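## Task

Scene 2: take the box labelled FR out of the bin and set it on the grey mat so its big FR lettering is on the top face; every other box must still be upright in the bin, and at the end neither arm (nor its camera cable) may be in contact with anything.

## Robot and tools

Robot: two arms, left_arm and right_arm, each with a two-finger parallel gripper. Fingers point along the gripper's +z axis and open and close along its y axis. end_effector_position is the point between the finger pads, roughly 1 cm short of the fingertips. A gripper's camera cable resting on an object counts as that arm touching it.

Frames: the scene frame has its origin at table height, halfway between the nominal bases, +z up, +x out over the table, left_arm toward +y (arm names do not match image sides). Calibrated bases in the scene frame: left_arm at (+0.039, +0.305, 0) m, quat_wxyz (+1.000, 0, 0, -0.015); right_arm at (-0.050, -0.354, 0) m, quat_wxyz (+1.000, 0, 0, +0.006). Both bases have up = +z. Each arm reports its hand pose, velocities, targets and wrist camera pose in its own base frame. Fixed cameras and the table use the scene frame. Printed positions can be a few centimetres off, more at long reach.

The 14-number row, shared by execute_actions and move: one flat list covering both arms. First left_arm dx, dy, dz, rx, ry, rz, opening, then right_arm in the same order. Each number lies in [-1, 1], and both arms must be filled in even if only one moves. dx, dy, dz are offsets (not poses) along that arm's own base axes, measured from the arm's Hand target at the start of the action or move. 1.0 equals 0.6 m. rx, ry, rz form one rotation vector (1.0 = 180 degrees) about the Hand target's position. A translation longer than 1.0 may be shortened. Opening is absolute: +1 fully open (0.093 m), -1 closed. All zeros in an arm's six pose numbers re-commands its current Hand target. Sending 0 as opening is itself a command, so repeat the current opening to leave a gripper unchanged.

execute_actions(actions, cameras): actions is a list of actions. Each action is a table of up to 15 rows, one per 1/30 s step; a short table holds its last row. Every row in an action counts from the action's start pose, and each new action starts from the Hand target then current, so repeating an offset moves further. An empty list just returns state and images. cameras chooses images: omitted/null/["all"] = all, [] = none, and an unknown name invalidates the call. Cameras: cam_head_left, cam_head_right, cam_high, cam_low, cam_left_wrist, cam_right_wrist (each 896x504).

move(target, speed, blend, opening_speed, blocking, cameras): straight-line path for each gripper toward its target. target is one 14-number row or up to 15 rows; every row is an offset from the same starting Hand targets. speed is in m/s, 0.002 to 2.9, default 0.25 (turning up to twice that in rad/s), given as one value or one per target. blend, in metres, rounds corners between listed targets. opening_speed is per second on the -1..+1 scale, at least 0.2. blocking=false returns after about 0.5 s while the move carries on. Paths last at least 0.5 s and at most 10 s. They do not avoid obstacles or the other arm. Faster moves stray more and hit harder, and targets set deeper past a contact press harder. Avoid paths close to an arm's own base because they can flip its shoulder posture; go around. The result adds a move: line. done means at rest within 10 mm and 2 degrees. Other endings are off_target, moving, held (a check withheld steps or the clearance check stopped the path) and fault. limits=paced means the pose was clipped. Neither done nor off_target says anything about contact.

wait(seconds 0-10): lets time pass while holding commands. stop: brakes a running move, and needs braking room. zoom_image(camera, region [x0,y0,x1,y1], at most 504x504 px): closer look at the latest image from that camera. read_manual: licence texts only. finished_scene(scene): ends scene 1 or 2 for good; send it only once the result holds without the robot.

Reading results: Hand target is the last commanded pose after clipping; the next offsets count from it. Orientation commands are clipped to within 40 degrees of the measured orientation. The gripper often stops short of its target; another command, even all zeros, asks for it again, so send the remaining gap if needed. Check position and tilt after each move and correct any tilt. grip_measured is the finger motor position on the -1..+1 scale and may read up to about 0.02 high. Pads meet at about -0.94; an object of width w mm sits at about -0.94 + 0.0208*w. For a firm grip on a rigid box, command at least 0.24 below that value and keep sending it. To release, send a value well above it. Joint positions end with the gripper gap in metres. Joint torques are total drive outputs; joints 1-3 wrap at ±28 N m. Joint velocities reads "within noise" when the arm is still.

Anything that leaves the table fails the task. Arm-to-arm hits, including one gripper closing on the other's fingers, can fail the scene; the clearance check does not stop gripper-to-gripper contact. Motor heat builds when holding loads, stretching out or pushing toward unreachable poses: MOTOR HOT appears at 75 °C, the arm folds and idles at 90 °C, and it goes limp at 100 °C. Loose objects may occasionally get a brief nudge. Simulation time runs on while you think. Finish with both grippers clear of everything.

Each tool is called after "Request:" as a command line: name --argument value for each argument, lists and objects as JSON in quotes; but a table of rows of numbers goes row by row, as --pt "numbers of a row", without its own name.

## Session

Request:
execute_actions --actions '[]'

Request:
zoom_image --camera "cam_low" --region '[270, 210, 550, 340]'

Request:
zoom_image --camera "cam_high" --region '[340, 180, 720, 394]'

Scene clock: 0.00 s.
left_arm: end_effector_position=(+0.2481, -0.0131, +0.2204) grip_measured=+1.000 end_effector_quat_wxyz=(+0.459, -0.085, +0.884, +0.024) | right_arm: end_effector_position=(+0.2668, -0.0776, +0.2359) grip_measured=+1.000 end_effector_quat_wxyz=(+0.576, +0.023, +0.752, -0.319)
Joint positions: left_arm=[-0.29 0.706 0.782 -0.74 -0.354 -0.307 0.093] | right_arm=[0.062 0.576 0.386 0.03 0.592 -0.386 0.093]
Joint velocities: within noise
Joint torques (N m): no reading
Motor temperatures (°C): left_arm=[24 24 26 25 26 24 27] | right_arm=[24 25 25 27 26 23 25]
Heat: left arm: 27 °C; right arm: 27 °C.
Hand target: left_arm +0.2505, -0.0136, +0.2294; +0.471, -0.087, +0.878, +0.020 | right_arm +0.2674, -0.0776, +0.2458; +0.586, +0.028, +0.744, -0.318
Tool commands: left_gripper/opening=+1.0 right_gripper/opening=+1.0

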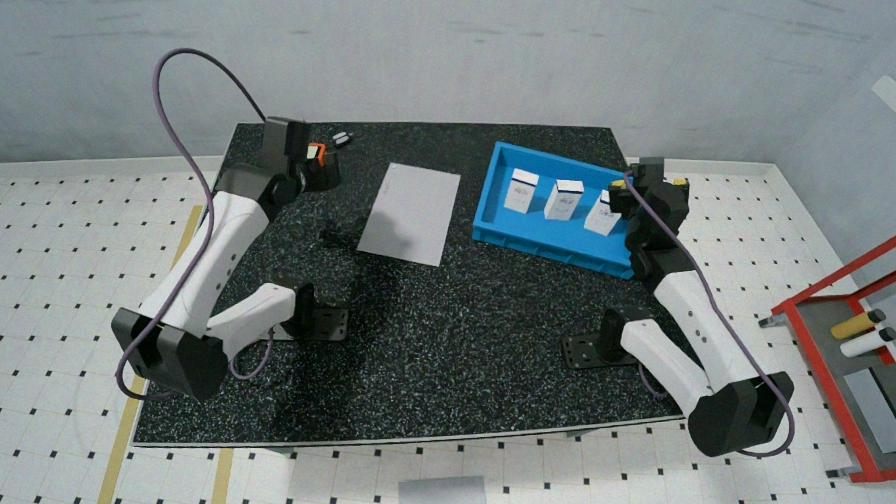

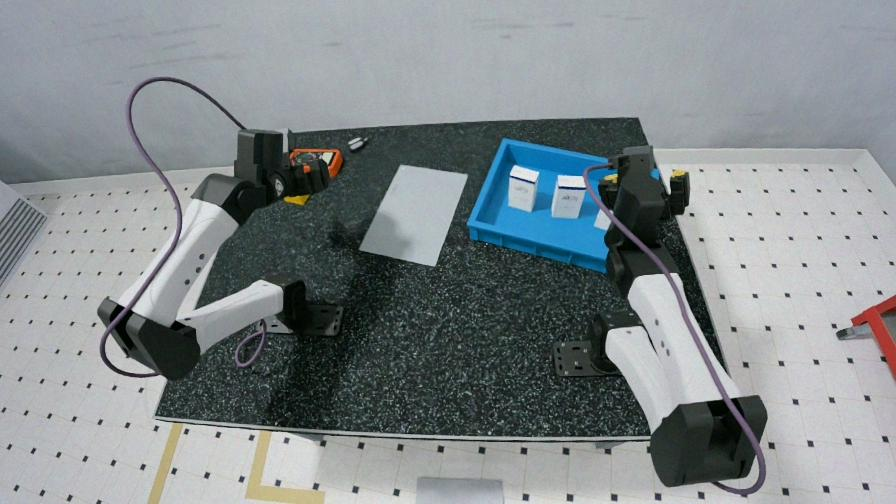

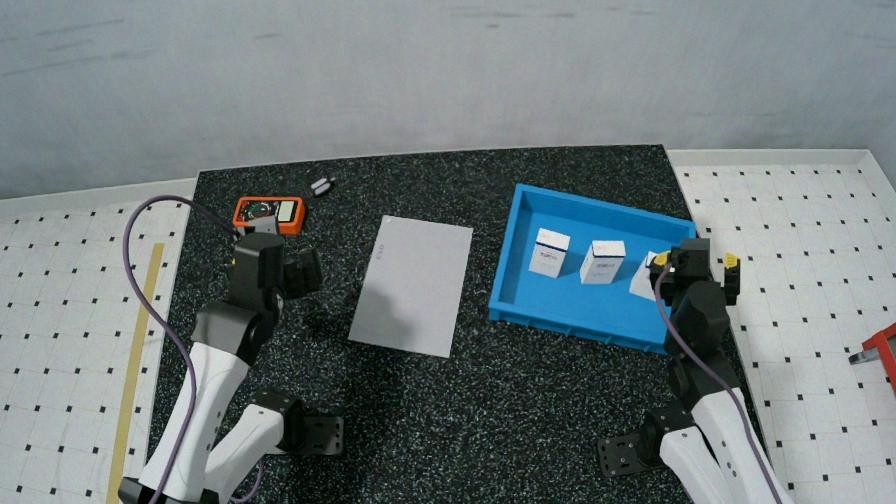

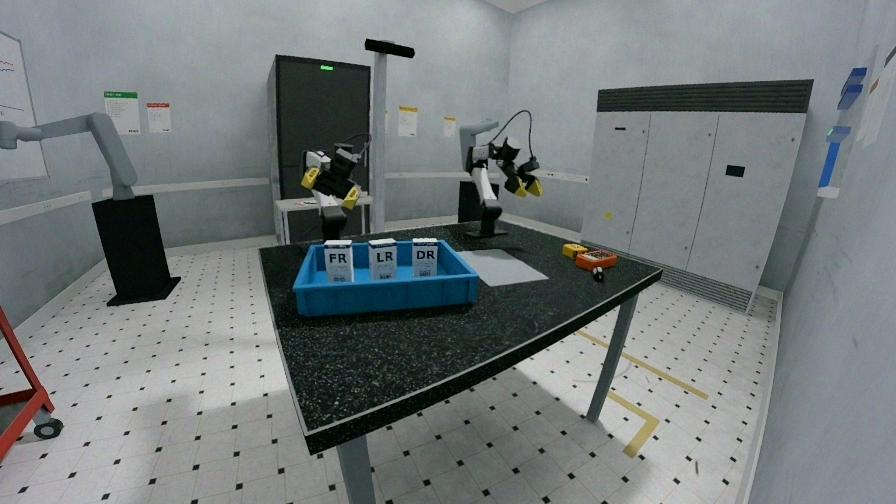

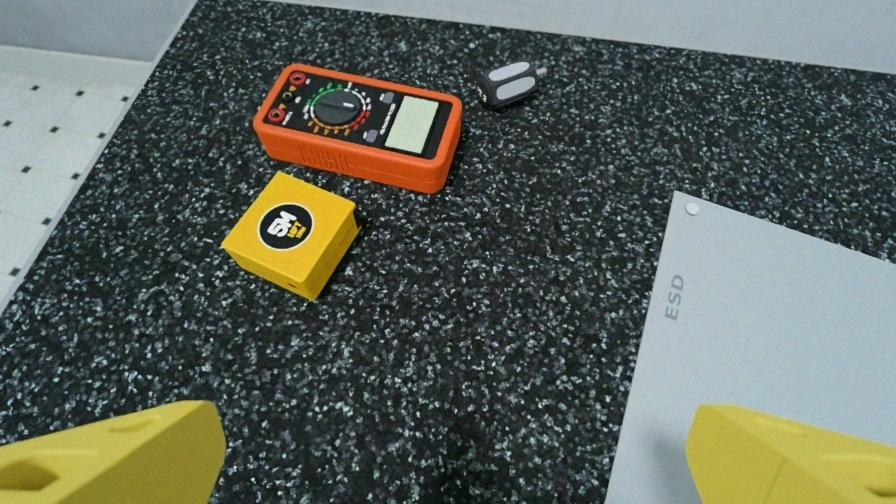

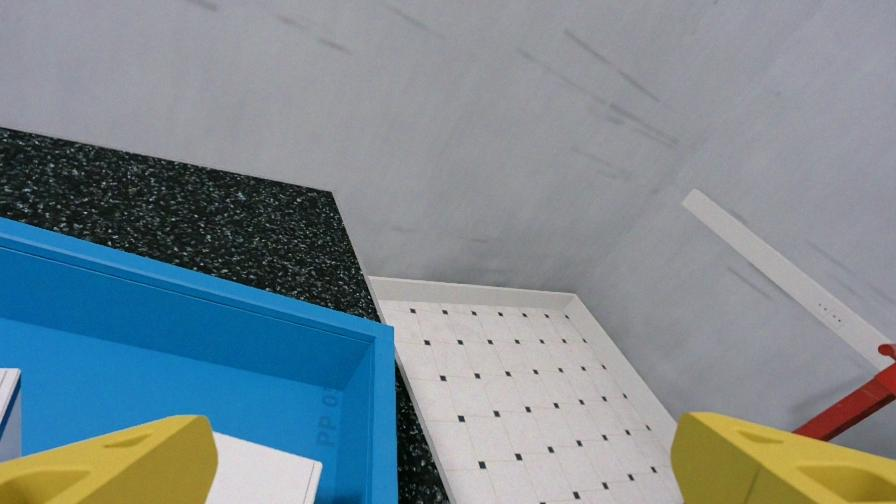

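Scaled by 1.800 from the camera's 896x504 image, which has a finer 1280x720 frame.

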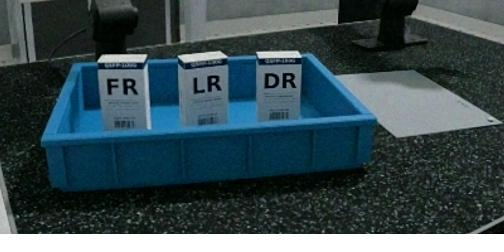

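Scaled by 1.326 from the camera's 896x504 image, which has a finer 1280x720 frame.

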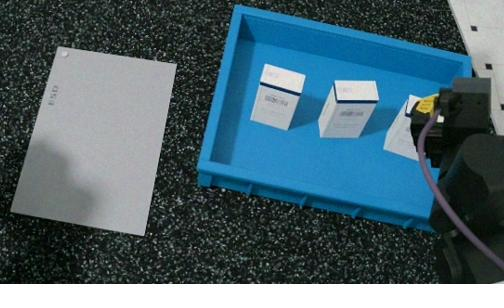

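Request:
move --target '[0,0,0,0,0,0,1,-0.112,0.063,0.007,0.1906,0.1953,0.089,1]'

Scene clock: 3.10 s.
left_arm: end_effector_position=(+0.2481, -0.0131, +0.2204) grip_measured=+1.000 end_effector_quat_wxyz=(+0.459, -0.085, +0.884, +0.024) | right_arm: end_effector_position=(+0.1982, -0.0399, +0.2399) grip_measured=+1.000 end_effector_quat_wxyz=(+0.331, +0.005, +0.944, +0.001)
Joint positions: left_arm=[-0.29 0.706 0.782 -0.74 -0.354 -0.307 0.093] | right_arm=[-0.402 0.813 1.095 -1.218 -0.244 -0.311 0.093]
Joint velocities: within noise
Joint torques (N m): left_arm=[-0.17 -0.79 8.39 1.58 -0.17 0.08] | right_arm=[-0.62 0.39 9.16 1.7 -0.31 0.03]
Motor temperatures (°C): left_arm=[24 24 26 26 26 24 27] | right_arm=[24 25 26 28 26 23 25]
Heat: left arm: 27 °C; right arm: 28 °C.
Hand target: left_arm +0.2505, -0.0136, +0.2294; +0.471, -0.087, +0.878, +0.020 | right_arm +0.2003, -0.0398, +0.2501; +0.342, +0.000, +0.940, +0.000
Off the commanded pose: left_arm 0.009 m, 2 deg | right_arm 0.010 m, 2 deg.
move: done

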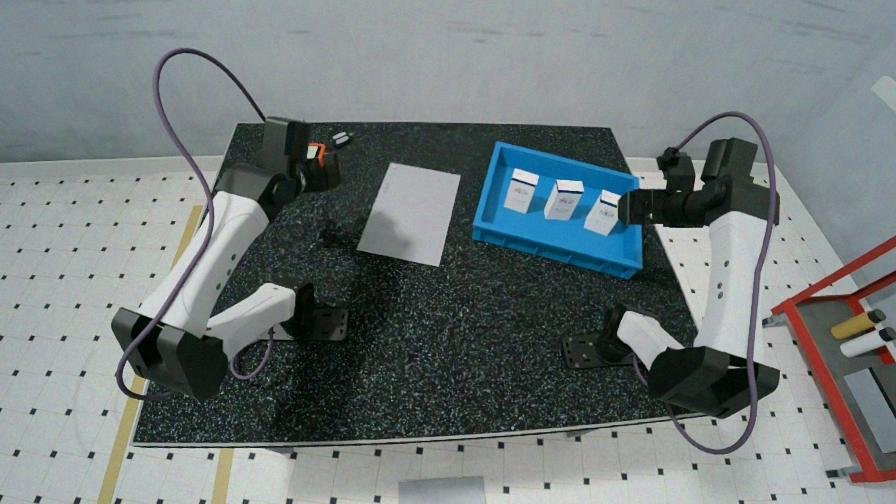

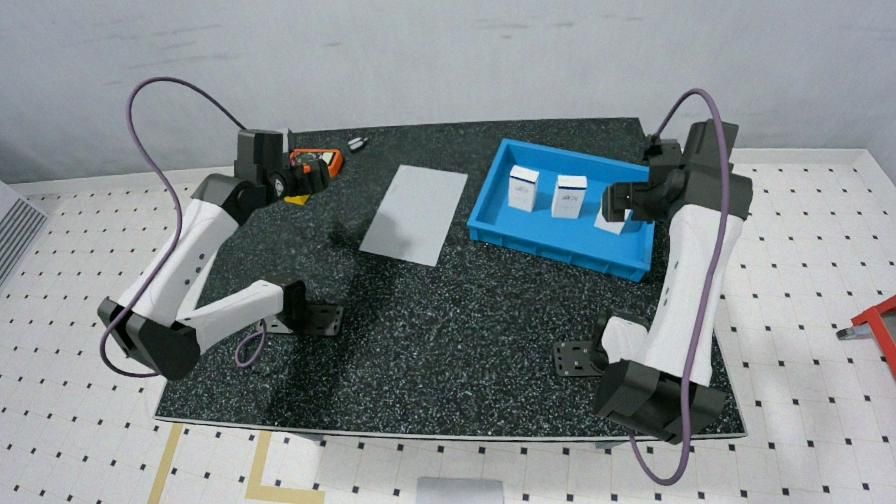

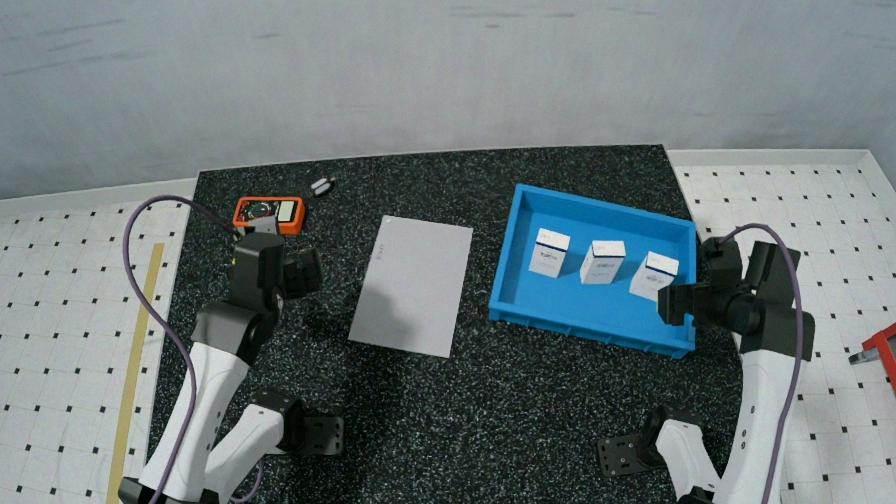

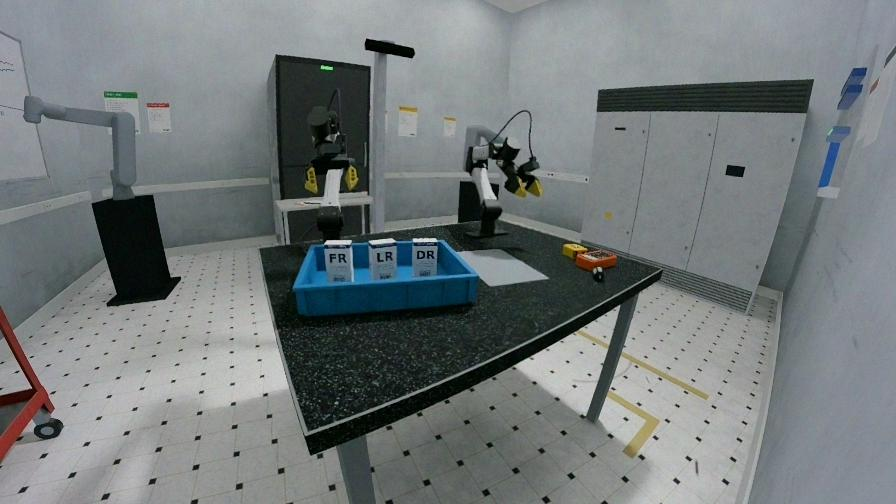

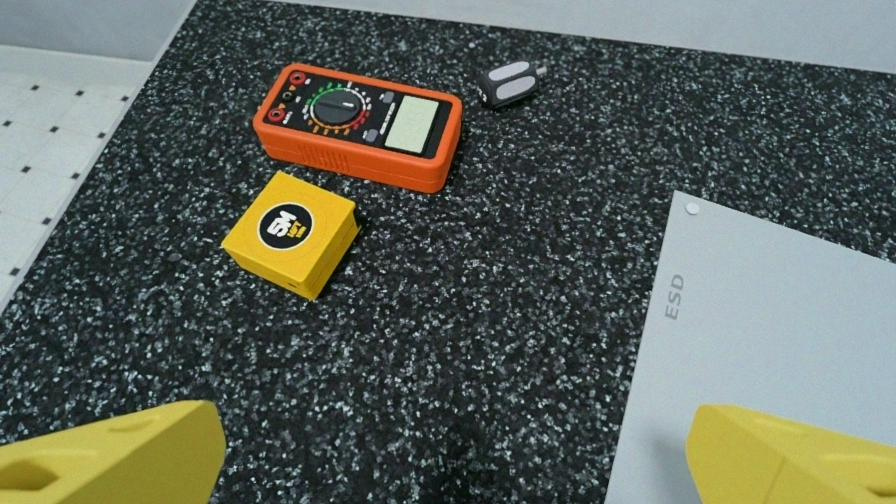

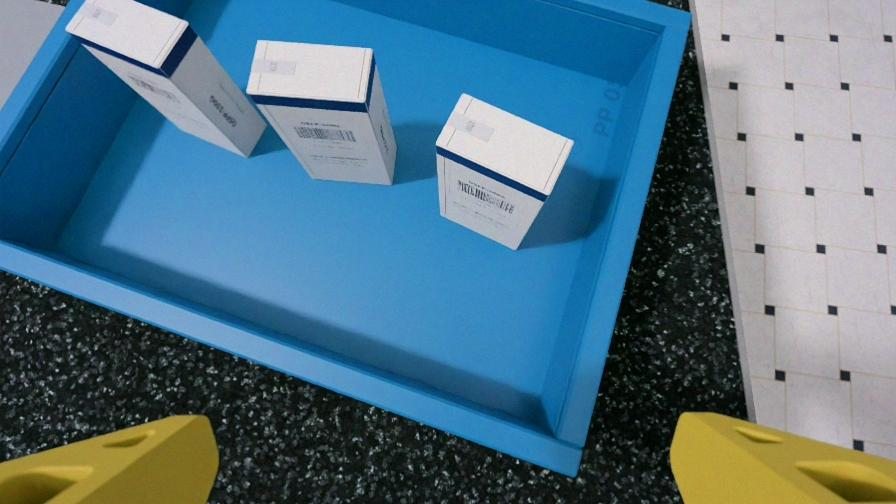

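Request:
move --target '[0,0,0,0,0,0,1,0.2112,-0.0537,-0.1283,0.0469,0.2075,-0.1364,0.75]' --opening_speed 1 --cameras '["cam_right_wrist","cam_high"]'

Scene clock: 6.83 s.
left_arm: end_effector_position=(+0.2481, -0.0131, +0.2204) grip_measured=+1.000 end_effector_quat_wxyz=(+0.459, -0.085, +0.884, +0.024) | right_arm: end_effector_position=(+0.3238, -0.0719, +0.1656) grip_measured=+0.752 end_effector_quat_wxyz=(+0.009, +0.218, +0.976, +0.000)
Joint positions: left_arm=[-0.29 0.706 0.782 -0.74 -0.354 -0.307 0.093] | right_arm=[-0.219 1.792 1.698 -1.46 -0.001 0.221 0.081]
Joint velocities: within noise
Joint torques (N m): left_arm=[-0.06 -0.69 8.46 1.56 -0.18 0.06] | right_arm=[0.68 -8.59 8.92 0.32 0.06 0.19]
Motor temperatures (°C): left_arm=[24 24 27 27 26 24 27] | right_arm=[24 26 27 29 26 23 25]
Heat: left arm: 27 °C; right arm: 29 °C.
Hand target: left_arm +0.2505, -0.0136, +0.2294; +0.471, -0.087, +0.878, +0.020 | right_arm +0.3270, -0.0720, +0.1731; +0.017, +0.220, +0.975, -0.004
Off the commanded pose: left_arm 0.009 m, 2 deg | right_arm 0.008 m, 1 deg.
move: done
Images, in order (width x height): cam_high 896x504, cam_right_wrist 896x504.

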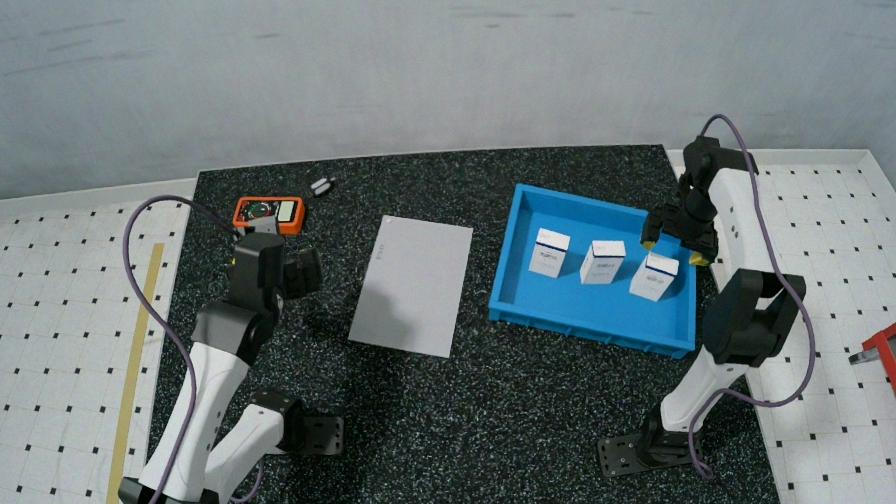

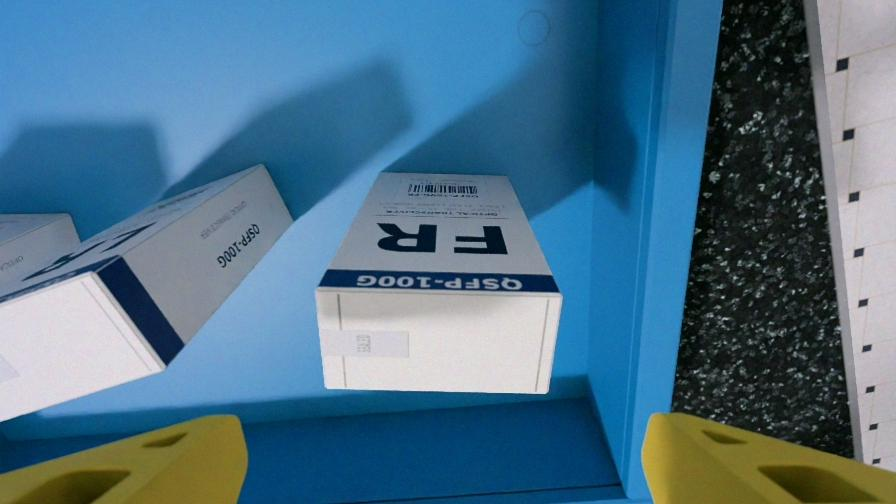

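Request:
move --target '[0,0,0,0,0,0,1,0.005,0.0033,-0.1235,0.0287,0.06,-0.004,0.75]' --speed 0.12 --cameras '["cam_right_wrist","cam_high","cam_low"]'

Scene clock: 8.67 s.
left_arm: end_effector_position=(+0.2481, -0.0131, +0.2204) grip_measured=+1.000 end_effector_quat_wxyz=(+0.459, -0.085, +0.884, +0.024) | right_arm: end_effector_position=(+0.3273, -0.0692, +0.0990) grip_measured=+0.752 end_effector_quat_wxyz=(-0.090, +0.220, +0.971, +0.013)
Joint positions: left_arm=[-0.29 0.706 0.782 -0.74 -0.354 -0.307 0.093] | right_arm=[-0.222 1.986 1.676 -1.442 -0.027 0.222 0.081]
Joint velocities: within noise
Joint torques (N m): left_arm=[-0.16 -0.76 8.46 1.57 -0.2 0.08] | right_arm=[-0.43 -10.17 6.17 0.04 -0.18 0.12]
Motor temperatures (°C): left_arm=[24 24 28 27 26 24 27] | right_arm=[24 26 27 29 26 23 25]
Heat: left arm: 28 °C; right arm: 29 °C.
Hand target: left_arm +0.2505, -0.0136, +0.2294; +0.471, -0.087, +0.878, +0.020 | right_arm +0.3299, -0.0701, +0.0989; -0.084, +0.226, +0.970, +0.019
Off the commanded pose: left_arm 0.009 m, 2 deg | right_arm 0.003 m, 1 deg.
move: done
Images, in order (width x height): cam_high 896x504, cam_low 896x504, cam_right_wrist 896x504.

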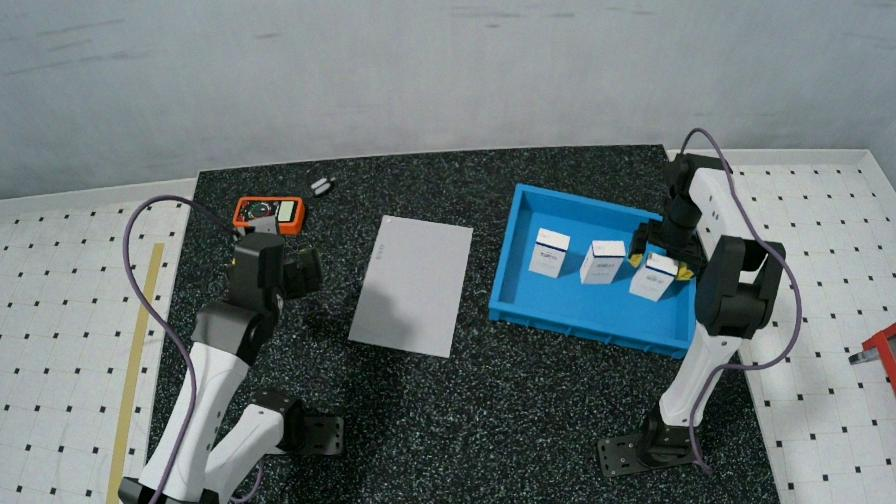

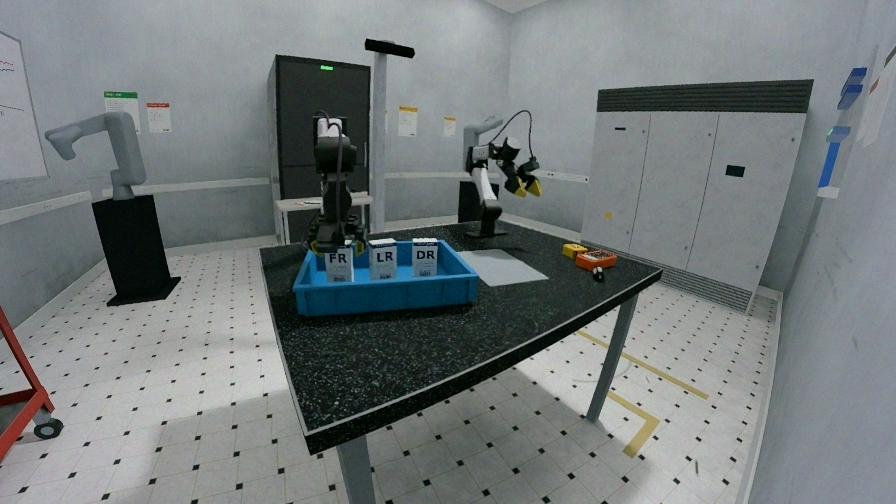

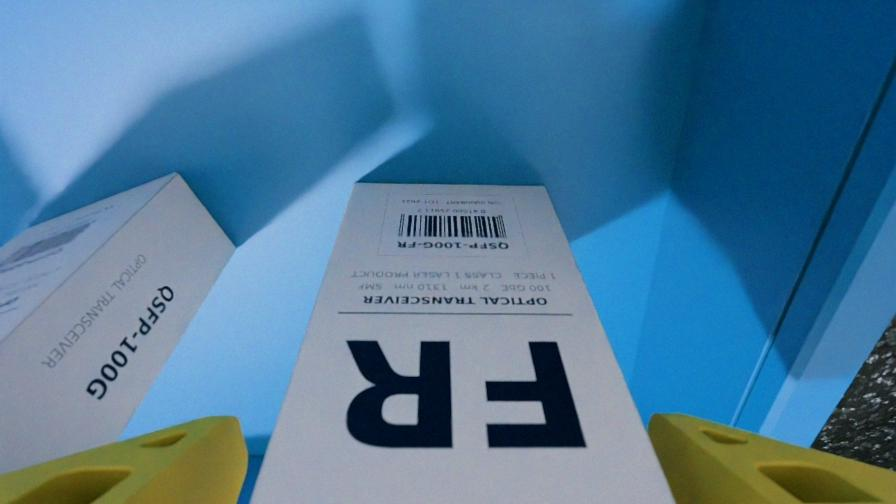

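Request:
move --pt "0 0 0 0 0 0 1 -0.002 -0.005 0 0 0 0 0.75" --pt "0 0 0 0 0 0 1 -0.002 -0.005 0 0 0 0 0.15" --opening_speed 0.6 --cameras '["cam_right_wrist","cam_high"]'

Scene clock: 11.00 s.
left_arm: end_effector_position=(+0.2481, -0.0131, +0.2204) grip_measured=+1.000 end_effector_quat_wxyz=(+0.459, -0.085, +0.884, +0.024) | right_arm: end_effector_position=(+0.3269, -0.0718, +0.0990) grip_measured=+0.220 end_effector_quat_wxyz=(-0.090, +0.225, +0.970, +0.015)
Joint positions: left_arm=[-0.29 0.706 0.782 -0.74 -0.354 -0.307 0.093] | right_arm=[-0.231 1.986 1.676 -1.441 -0.028 0.222 0.056]
Joint velocities: within noise
Joint torques (N m): left_arm=[-0.09 -0.69 8.39 1.58 -0.19 0.06] | right_arm=[-0.64 -10.25 5.87 0.07 -0.14 0.06]
Motor temperatures (°C): left_arm=[24 24 28 28 26 24 27] | right_arm=[24 27 27 28 26 23 25]
Heat: left arm: 28 °C; right arm: 28 °C.
Hand target: left_arm +0.2505, -0.0136, +0.2294; +0.471, -0.087, +0.878, +0.020 | right_arm +0.3287, -0.0731, +0.0989; -0.085, +0.226, +0.970, +0.019
Off the commanded pose: left_arm 0.009 m, 2 deg | right_arm 0.002 m, 1 deg.
move: done
Images, in order (width x height): cam_high 896x504, cam_right_wrist 896x504.

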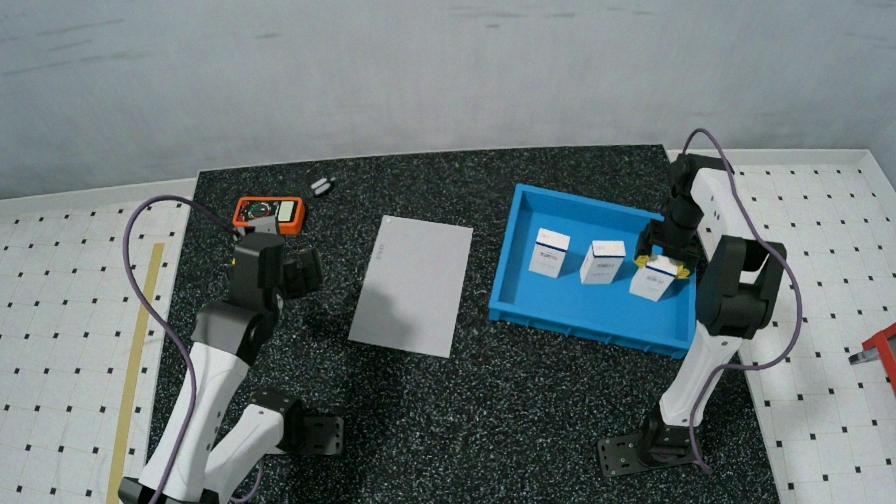

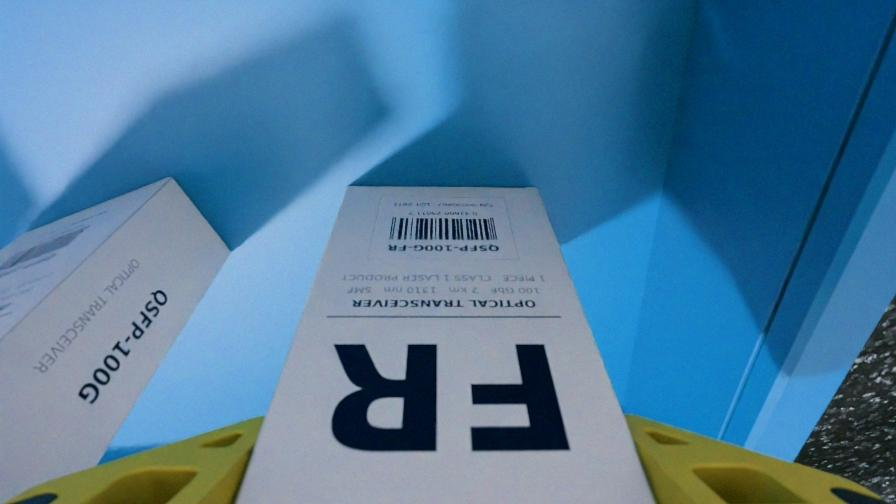

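Request:
move --pt "0 0 0 0 0 0 1 0 0 0.267 -0.0717 -0.15 0 0.15" --pt "0 0 0 0 0 0 1 0.0838 0.7835 0.26 0.0743 -0.4237 0.343 0.15" --speed '[0.2,0.3]' --blend '[0.02,0]'

Scene clock: 16.63 s.
left_arm: end_effector_position=(+0.2481, -0.0131, +0.2204) grip_measured=+1.000 end_effector_quat_wxyz=(+0.459, -0.085, +0.884, +0.024) | right_arm: end_effector_position=(+0.3706, +0.3848, +0.2255) grip_measured=+0.206 end_effector_quat_wxyz=(+0.446, -0.337, +0.809, +0.184)
Joint positions: left_arm=[-0.29 0.706 0.782 -0.74 -0.354 -0.307 0.093] | right_arm=[0.81 1.792 1.489 -0.262 0.02 0.01 0.055]
Joint velocities: within noise
Joint torques (N m): left_arm=[-0.17 -0.65 8.49 1.58 -0.18 0.06] | right_arm=[0.1 -10.04 11.55 2.82 -0.14 0.02]
Motor temperatures (°C): left_arm=[24 24 29 29 26 24 27] | right_arm=[24 28 28 29 26 23 25]
Heat: left arm: 29 °C; right arm: 29 °C.
Hand target: left_arm +0.2505, -0.0136, +0.2294; +0.471, -0.087, +0.878, +0.020 | right_arm +0.3790, +0.3970, +0.2548; +0.481, -0.333, +0.785, +0.204
Off the commanded pose: left_arm 0.009 m, 2 deg | right_arm 0.033 m, 5 deg.
move: off_target (right_arm)

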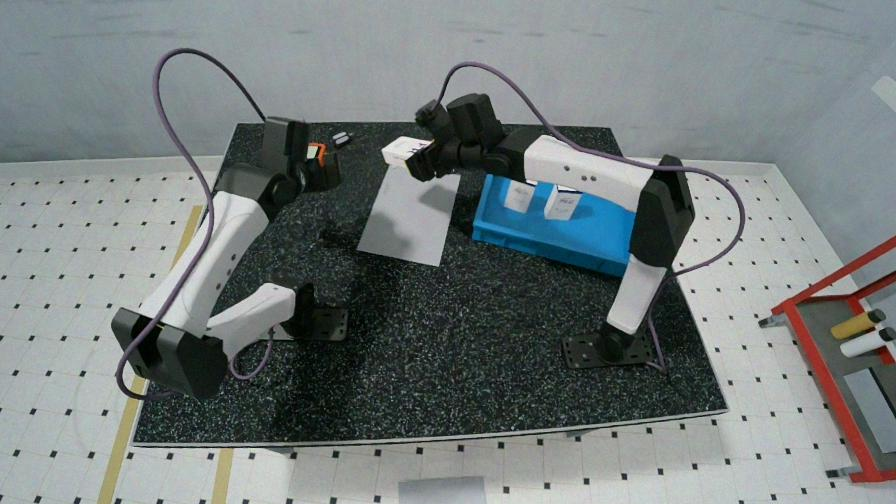

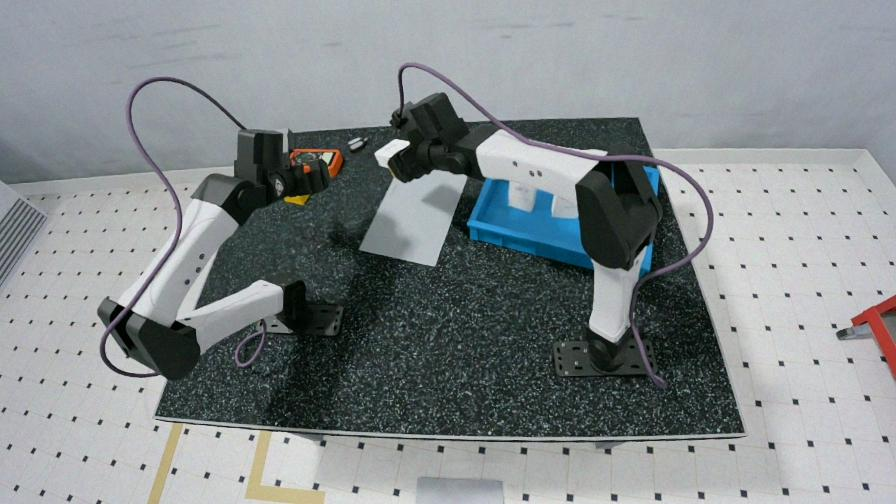

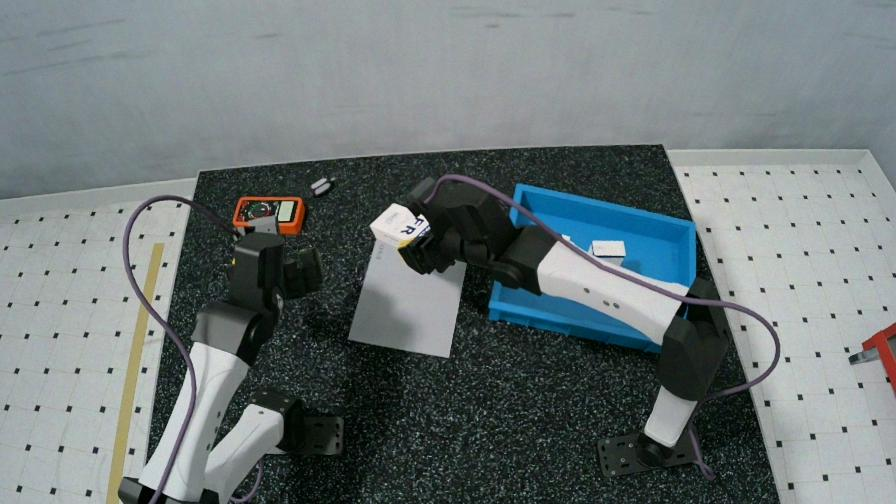

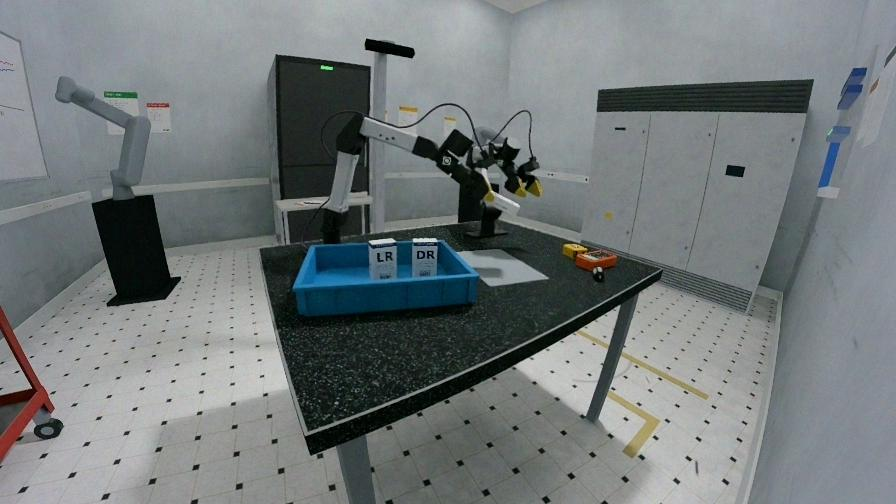

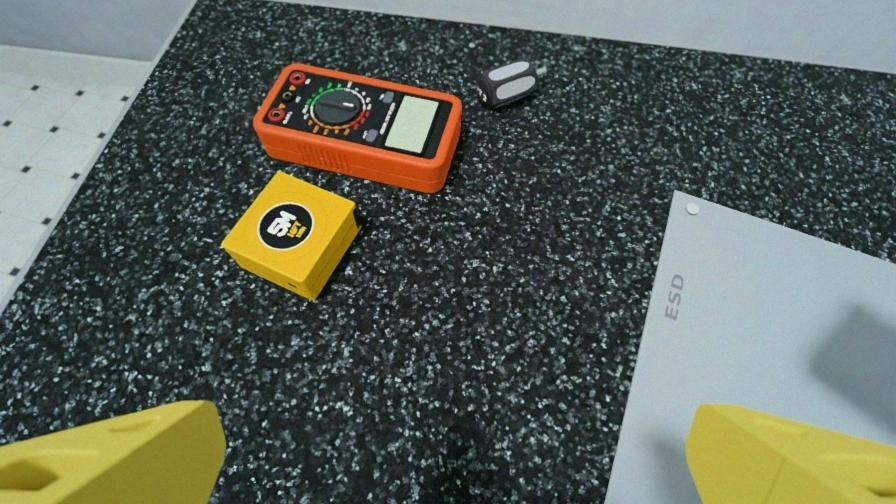

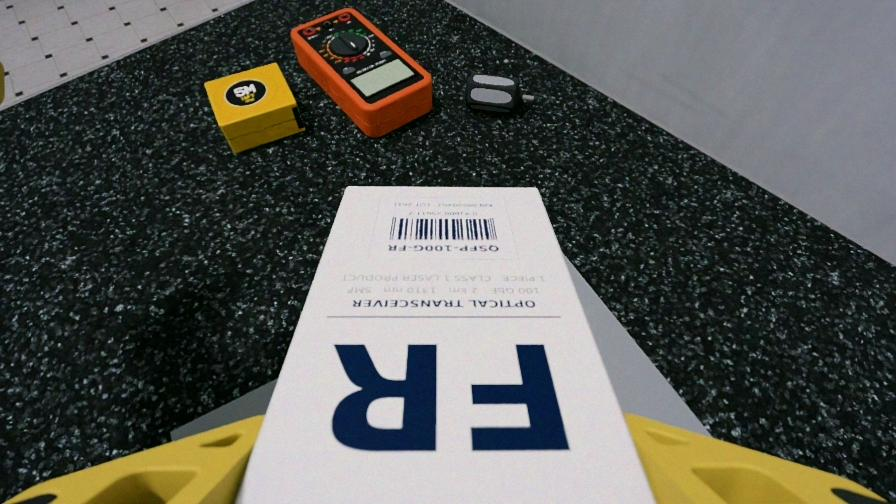

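Request:
move --target '[0,0,0,0,0,0,1,0.006,0.006,-0.23,0,0,0,0.15]' --speed 0.16 --cameras '["cam_right_wrist","cam_high"]'

Request:
zoom_image --camera "cam_high" --region '[340, 200, 500, 370]'

Scene clock: 21.90 s.
left_arm: end_effector_position=(+0.2481, -0.0131, +0.2204) grip_measured=+1.000 end_effector_quat_wxyz=(+0.459, -0.085, +0.884, +0.024) | right_arm: end_effector_position=(+0.3762, +0.3908, +0.0979) grip_measured=+0.206 end_effector_quat_wxyz=(+0.452, -0.336, +0.805, +0.187)
Joint positions: left_arm=[-0.29 0.706 0.782 -0.74 -0.354 -0.307 0.093] | right_arm=[0.81 1.965 1.169 0.247 0.019 0.009 0.055]
Joint velocities: within noise
Joint torques (N m): left_arm=[-0.12 -0.7 8.43 1.57 -0.17 0.05] | right_arm=[0.05 -11.15 7.98 2.99 -0.18 0.03]
Motor temperatures (°C): left_arm=[24 24 30 29 26 24 27] | right_arm=[24 29 30 31 26 23 25]
Heat: left arm: 30 °C; right arm: 31 °C.
Hand target: left_arm +0.2505, -0.0136, +0.2294; +0.471, -0.087, +0.878, +0.020 | right_arm +0.3826, +0.4006, +0.1169; +0.481, -0.333, +0.785, +0.204
Off the commanded pose: left_arm 0.009 m, 2 deg | right_arm 0.022 m, 5 deg.
move: off_target (right_arm)
Images, in order (width x height): cam_high 896x504, cam_right_wrist 896x504.

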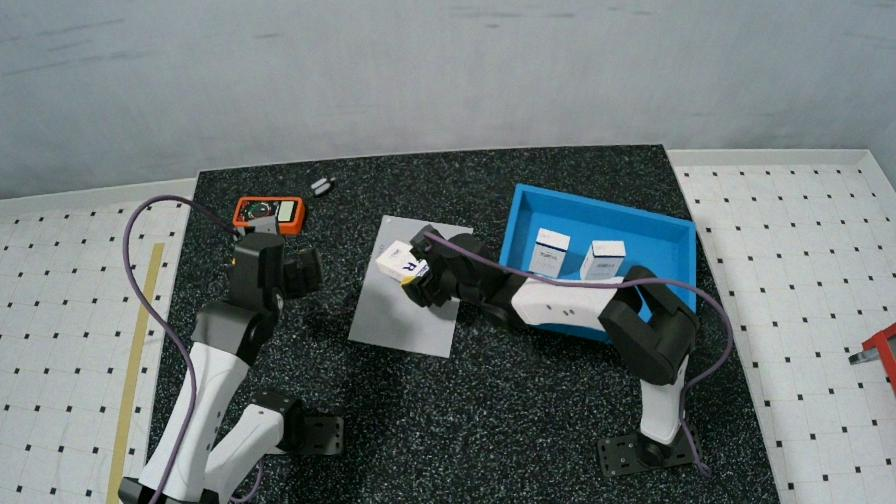

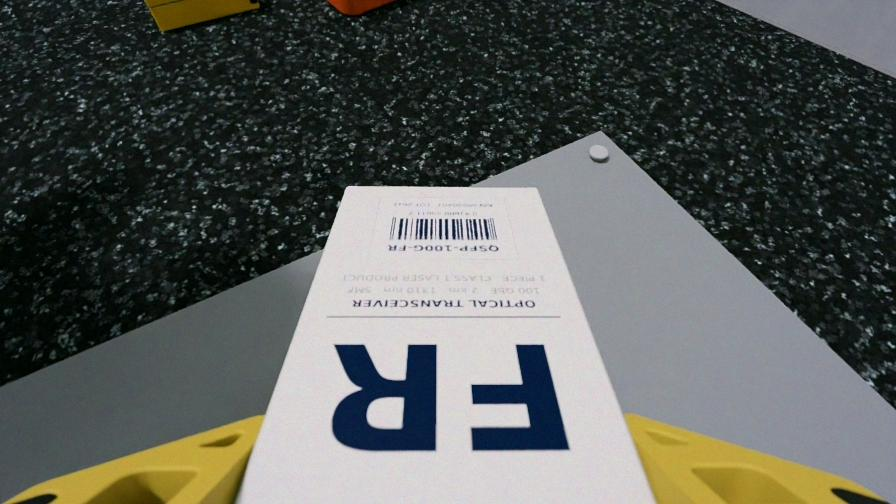

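Scaled by 2.965 from the camera's 896x504 image, which has a finer 1280x720 frame.

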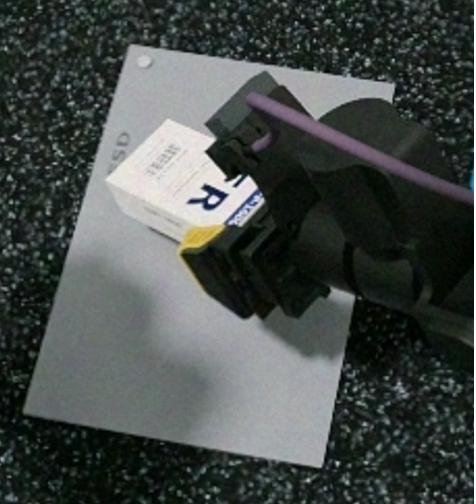

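Request:
move --target '[0,0,0,0,0,0,1,0,0,-0.068,0,0,0,0.15]' --speed 0.07 --cameras '["cam_right_wrist","cam_low"]'

Request:
zoom_image --camera "cam_low" --region '[440, 190, 560, 290]'

Scene clock: 23.40 s.
left_arm: end_effector_position=(+0.2481, -0.0131, +0.2204) grip_measured=+1.000 end_effector_quat_wxyz=(+0.459, -0.085, +0.884, +0.024) | right_arm: end_effector_position=(+0.3782, +0.3928, +0.0630) grip_measured=+0.206 end_effector_quat_wxyz=(+0.457, -0.335, +0.802, +0.189)
Joint positions: left_arm=[-0.29 0.706 0.782 -0.74 -0.354 -0.307 0.093] | right_arm=[0.81 2.053 1.123 0.393 0.019 0.007 0.055]
Joint velocities: within noise
Joint torques (N m): left_arm=[-0.17 -0.81 8.44 1.58 -0.19 0.05] | right_arm=[0.05 -11.22 6.71 2.97 -0.12 0.04]
Motor temperatures (°C): left_arm=[24 24 30 29 26 24 27] | right_arm=[24 30 30 32 26 23 25]
Heat: left arm: 30 °C; right arm: 32 °C.
Hand target: left_arm +0.2505, -0.0136, +0.2294; +0.471, -0.087, +0.878, +0.020 | right_arm +0.3826, +0.4006, +0.0762; +0.481, -0.333, +0.785, +0.204
Off the commanded pose: left_arm 0.009 m, 2 deg | right_arm 0.016 m, 4 deg.
move: off_target (right_arm)
Images, in order (width x height): cam_low 896x504, cam_right_wrist 896x504.

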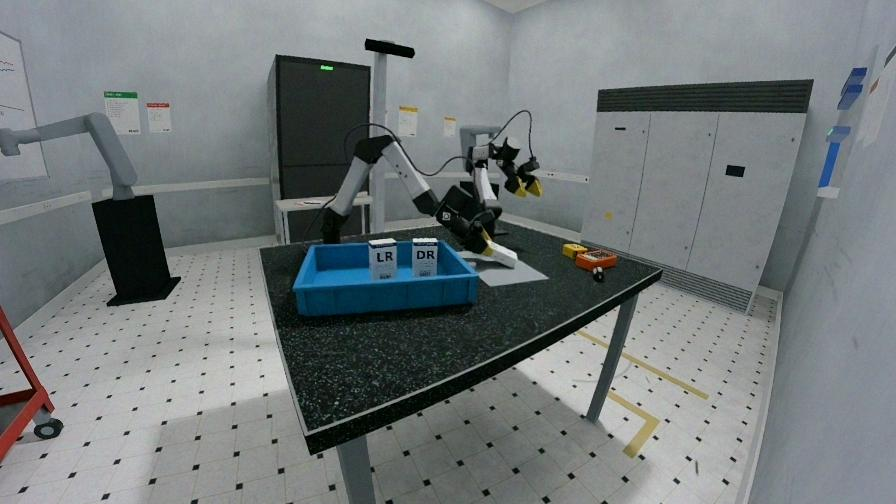

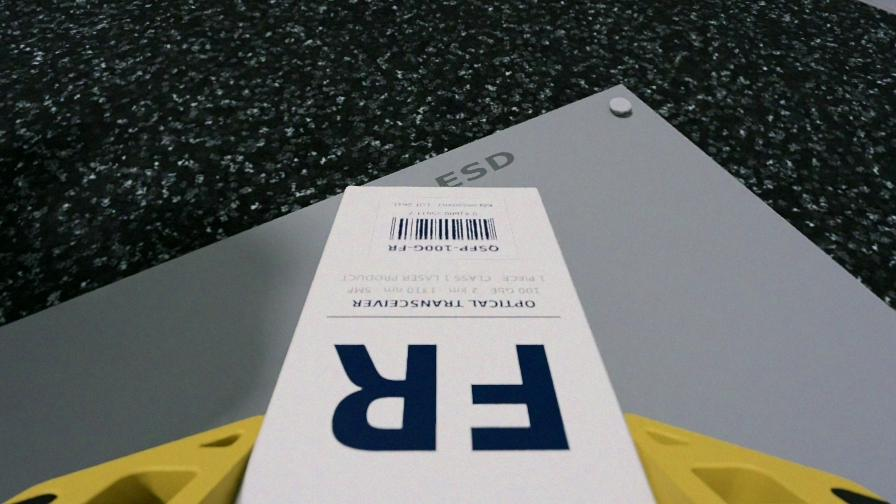

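Scaled by 4.200 from the camera's 896x504 image, which has a finer 1280x720 frame.

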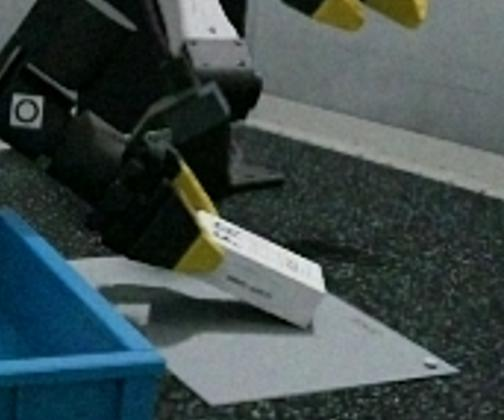

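Request:
move --target '[0,0,0,0,0,0,1,-0.0165,-0.018,-0.063,0,0,0,0.39]' --speed 0.04 --opening_speed 0.3 --cameras '["cam_right_wrist","cam_low"]'

Request:
zoom_image --camera "cam_low" --region '[460, 210, 540, 275]'

Scene clock: 25.33 s.
left_arm: end_effector_position=(+0.2481, -0.0131, +0.2204) grip_measured=+1.000 end_effector_quat_wxyz=(+0.459, -0.085, +0.884, +0.024) | right_arm: end_effector_position=(+0.3712, +0.3855, +0.0329) grip_measured=+0.388 end_effector_quat_wxyz=(+0.469, -0.333, +0.795, +0.194)
Joint positions: left_arm=[-0.29 0.706 0.782 -0.74 -0.354 -0.307 0.093] | right_arm=[0.81 2.113 1.025 0.582 0.019 0.006 0.064]
Joint velocities: within noise
Joint torques (N m): left_arm=[-0.18 -0.72 8.49 1.56 -0.18 0.09] | right_arm=[0.01 -10.62 5.91 2.78 -0.21 0.02]
Motor temperatures (°C): left_arm=[24 24 30 29 26 24 27] | right_arm=[24 30 30 33 26 23 25]
Heat: left arm: 30 °C; right arm: 33 °C.
Hand target: left_arm +0.2505, -0.0136, +0.2294; +0.471, -0.087, +0.878, +0.020 | right_arm +0.3728, +0.3898, +0.0384; +0.481, -0.333, +0.785, +0.204
Off the commanded pose: left_arm 0.009 m, 2 deg | right_arm 0.007 m, 2 deg.
move: done
Images, in order (width x height): cam_low 896x504, cam_right_wrist 896x504.

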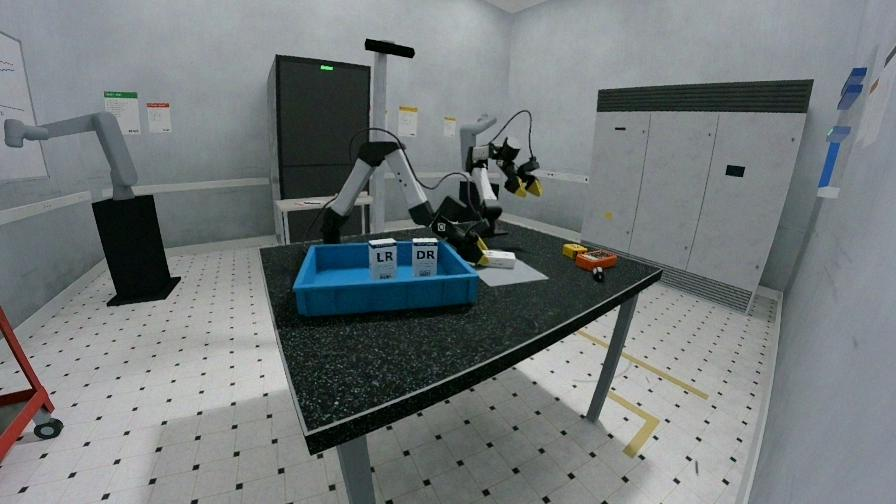

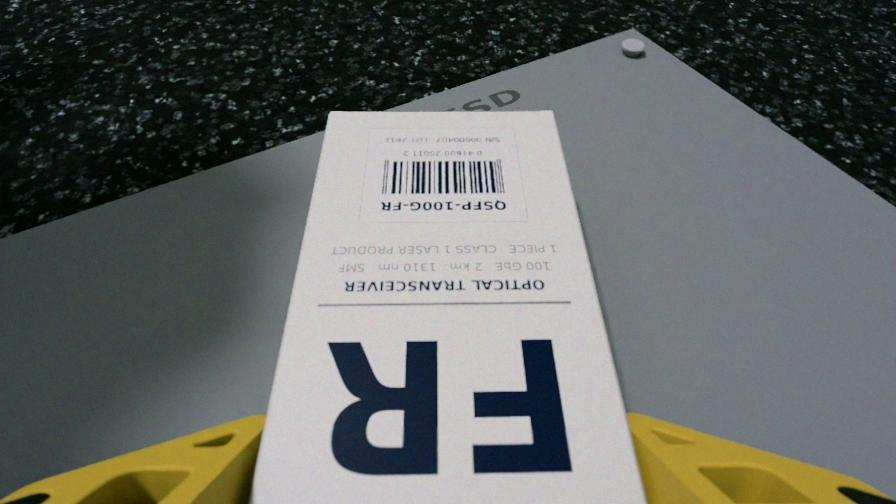

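Scaled by 6.300 from the camera's 896x504 image, which has a finer 1280x720 frame.

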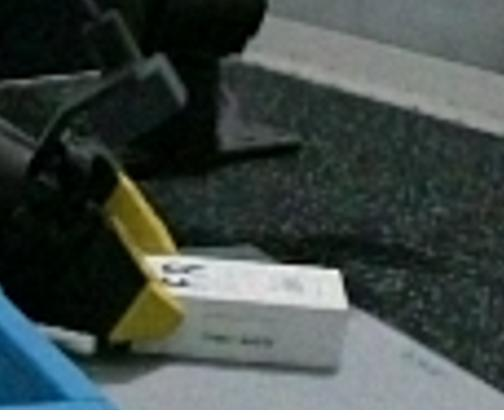

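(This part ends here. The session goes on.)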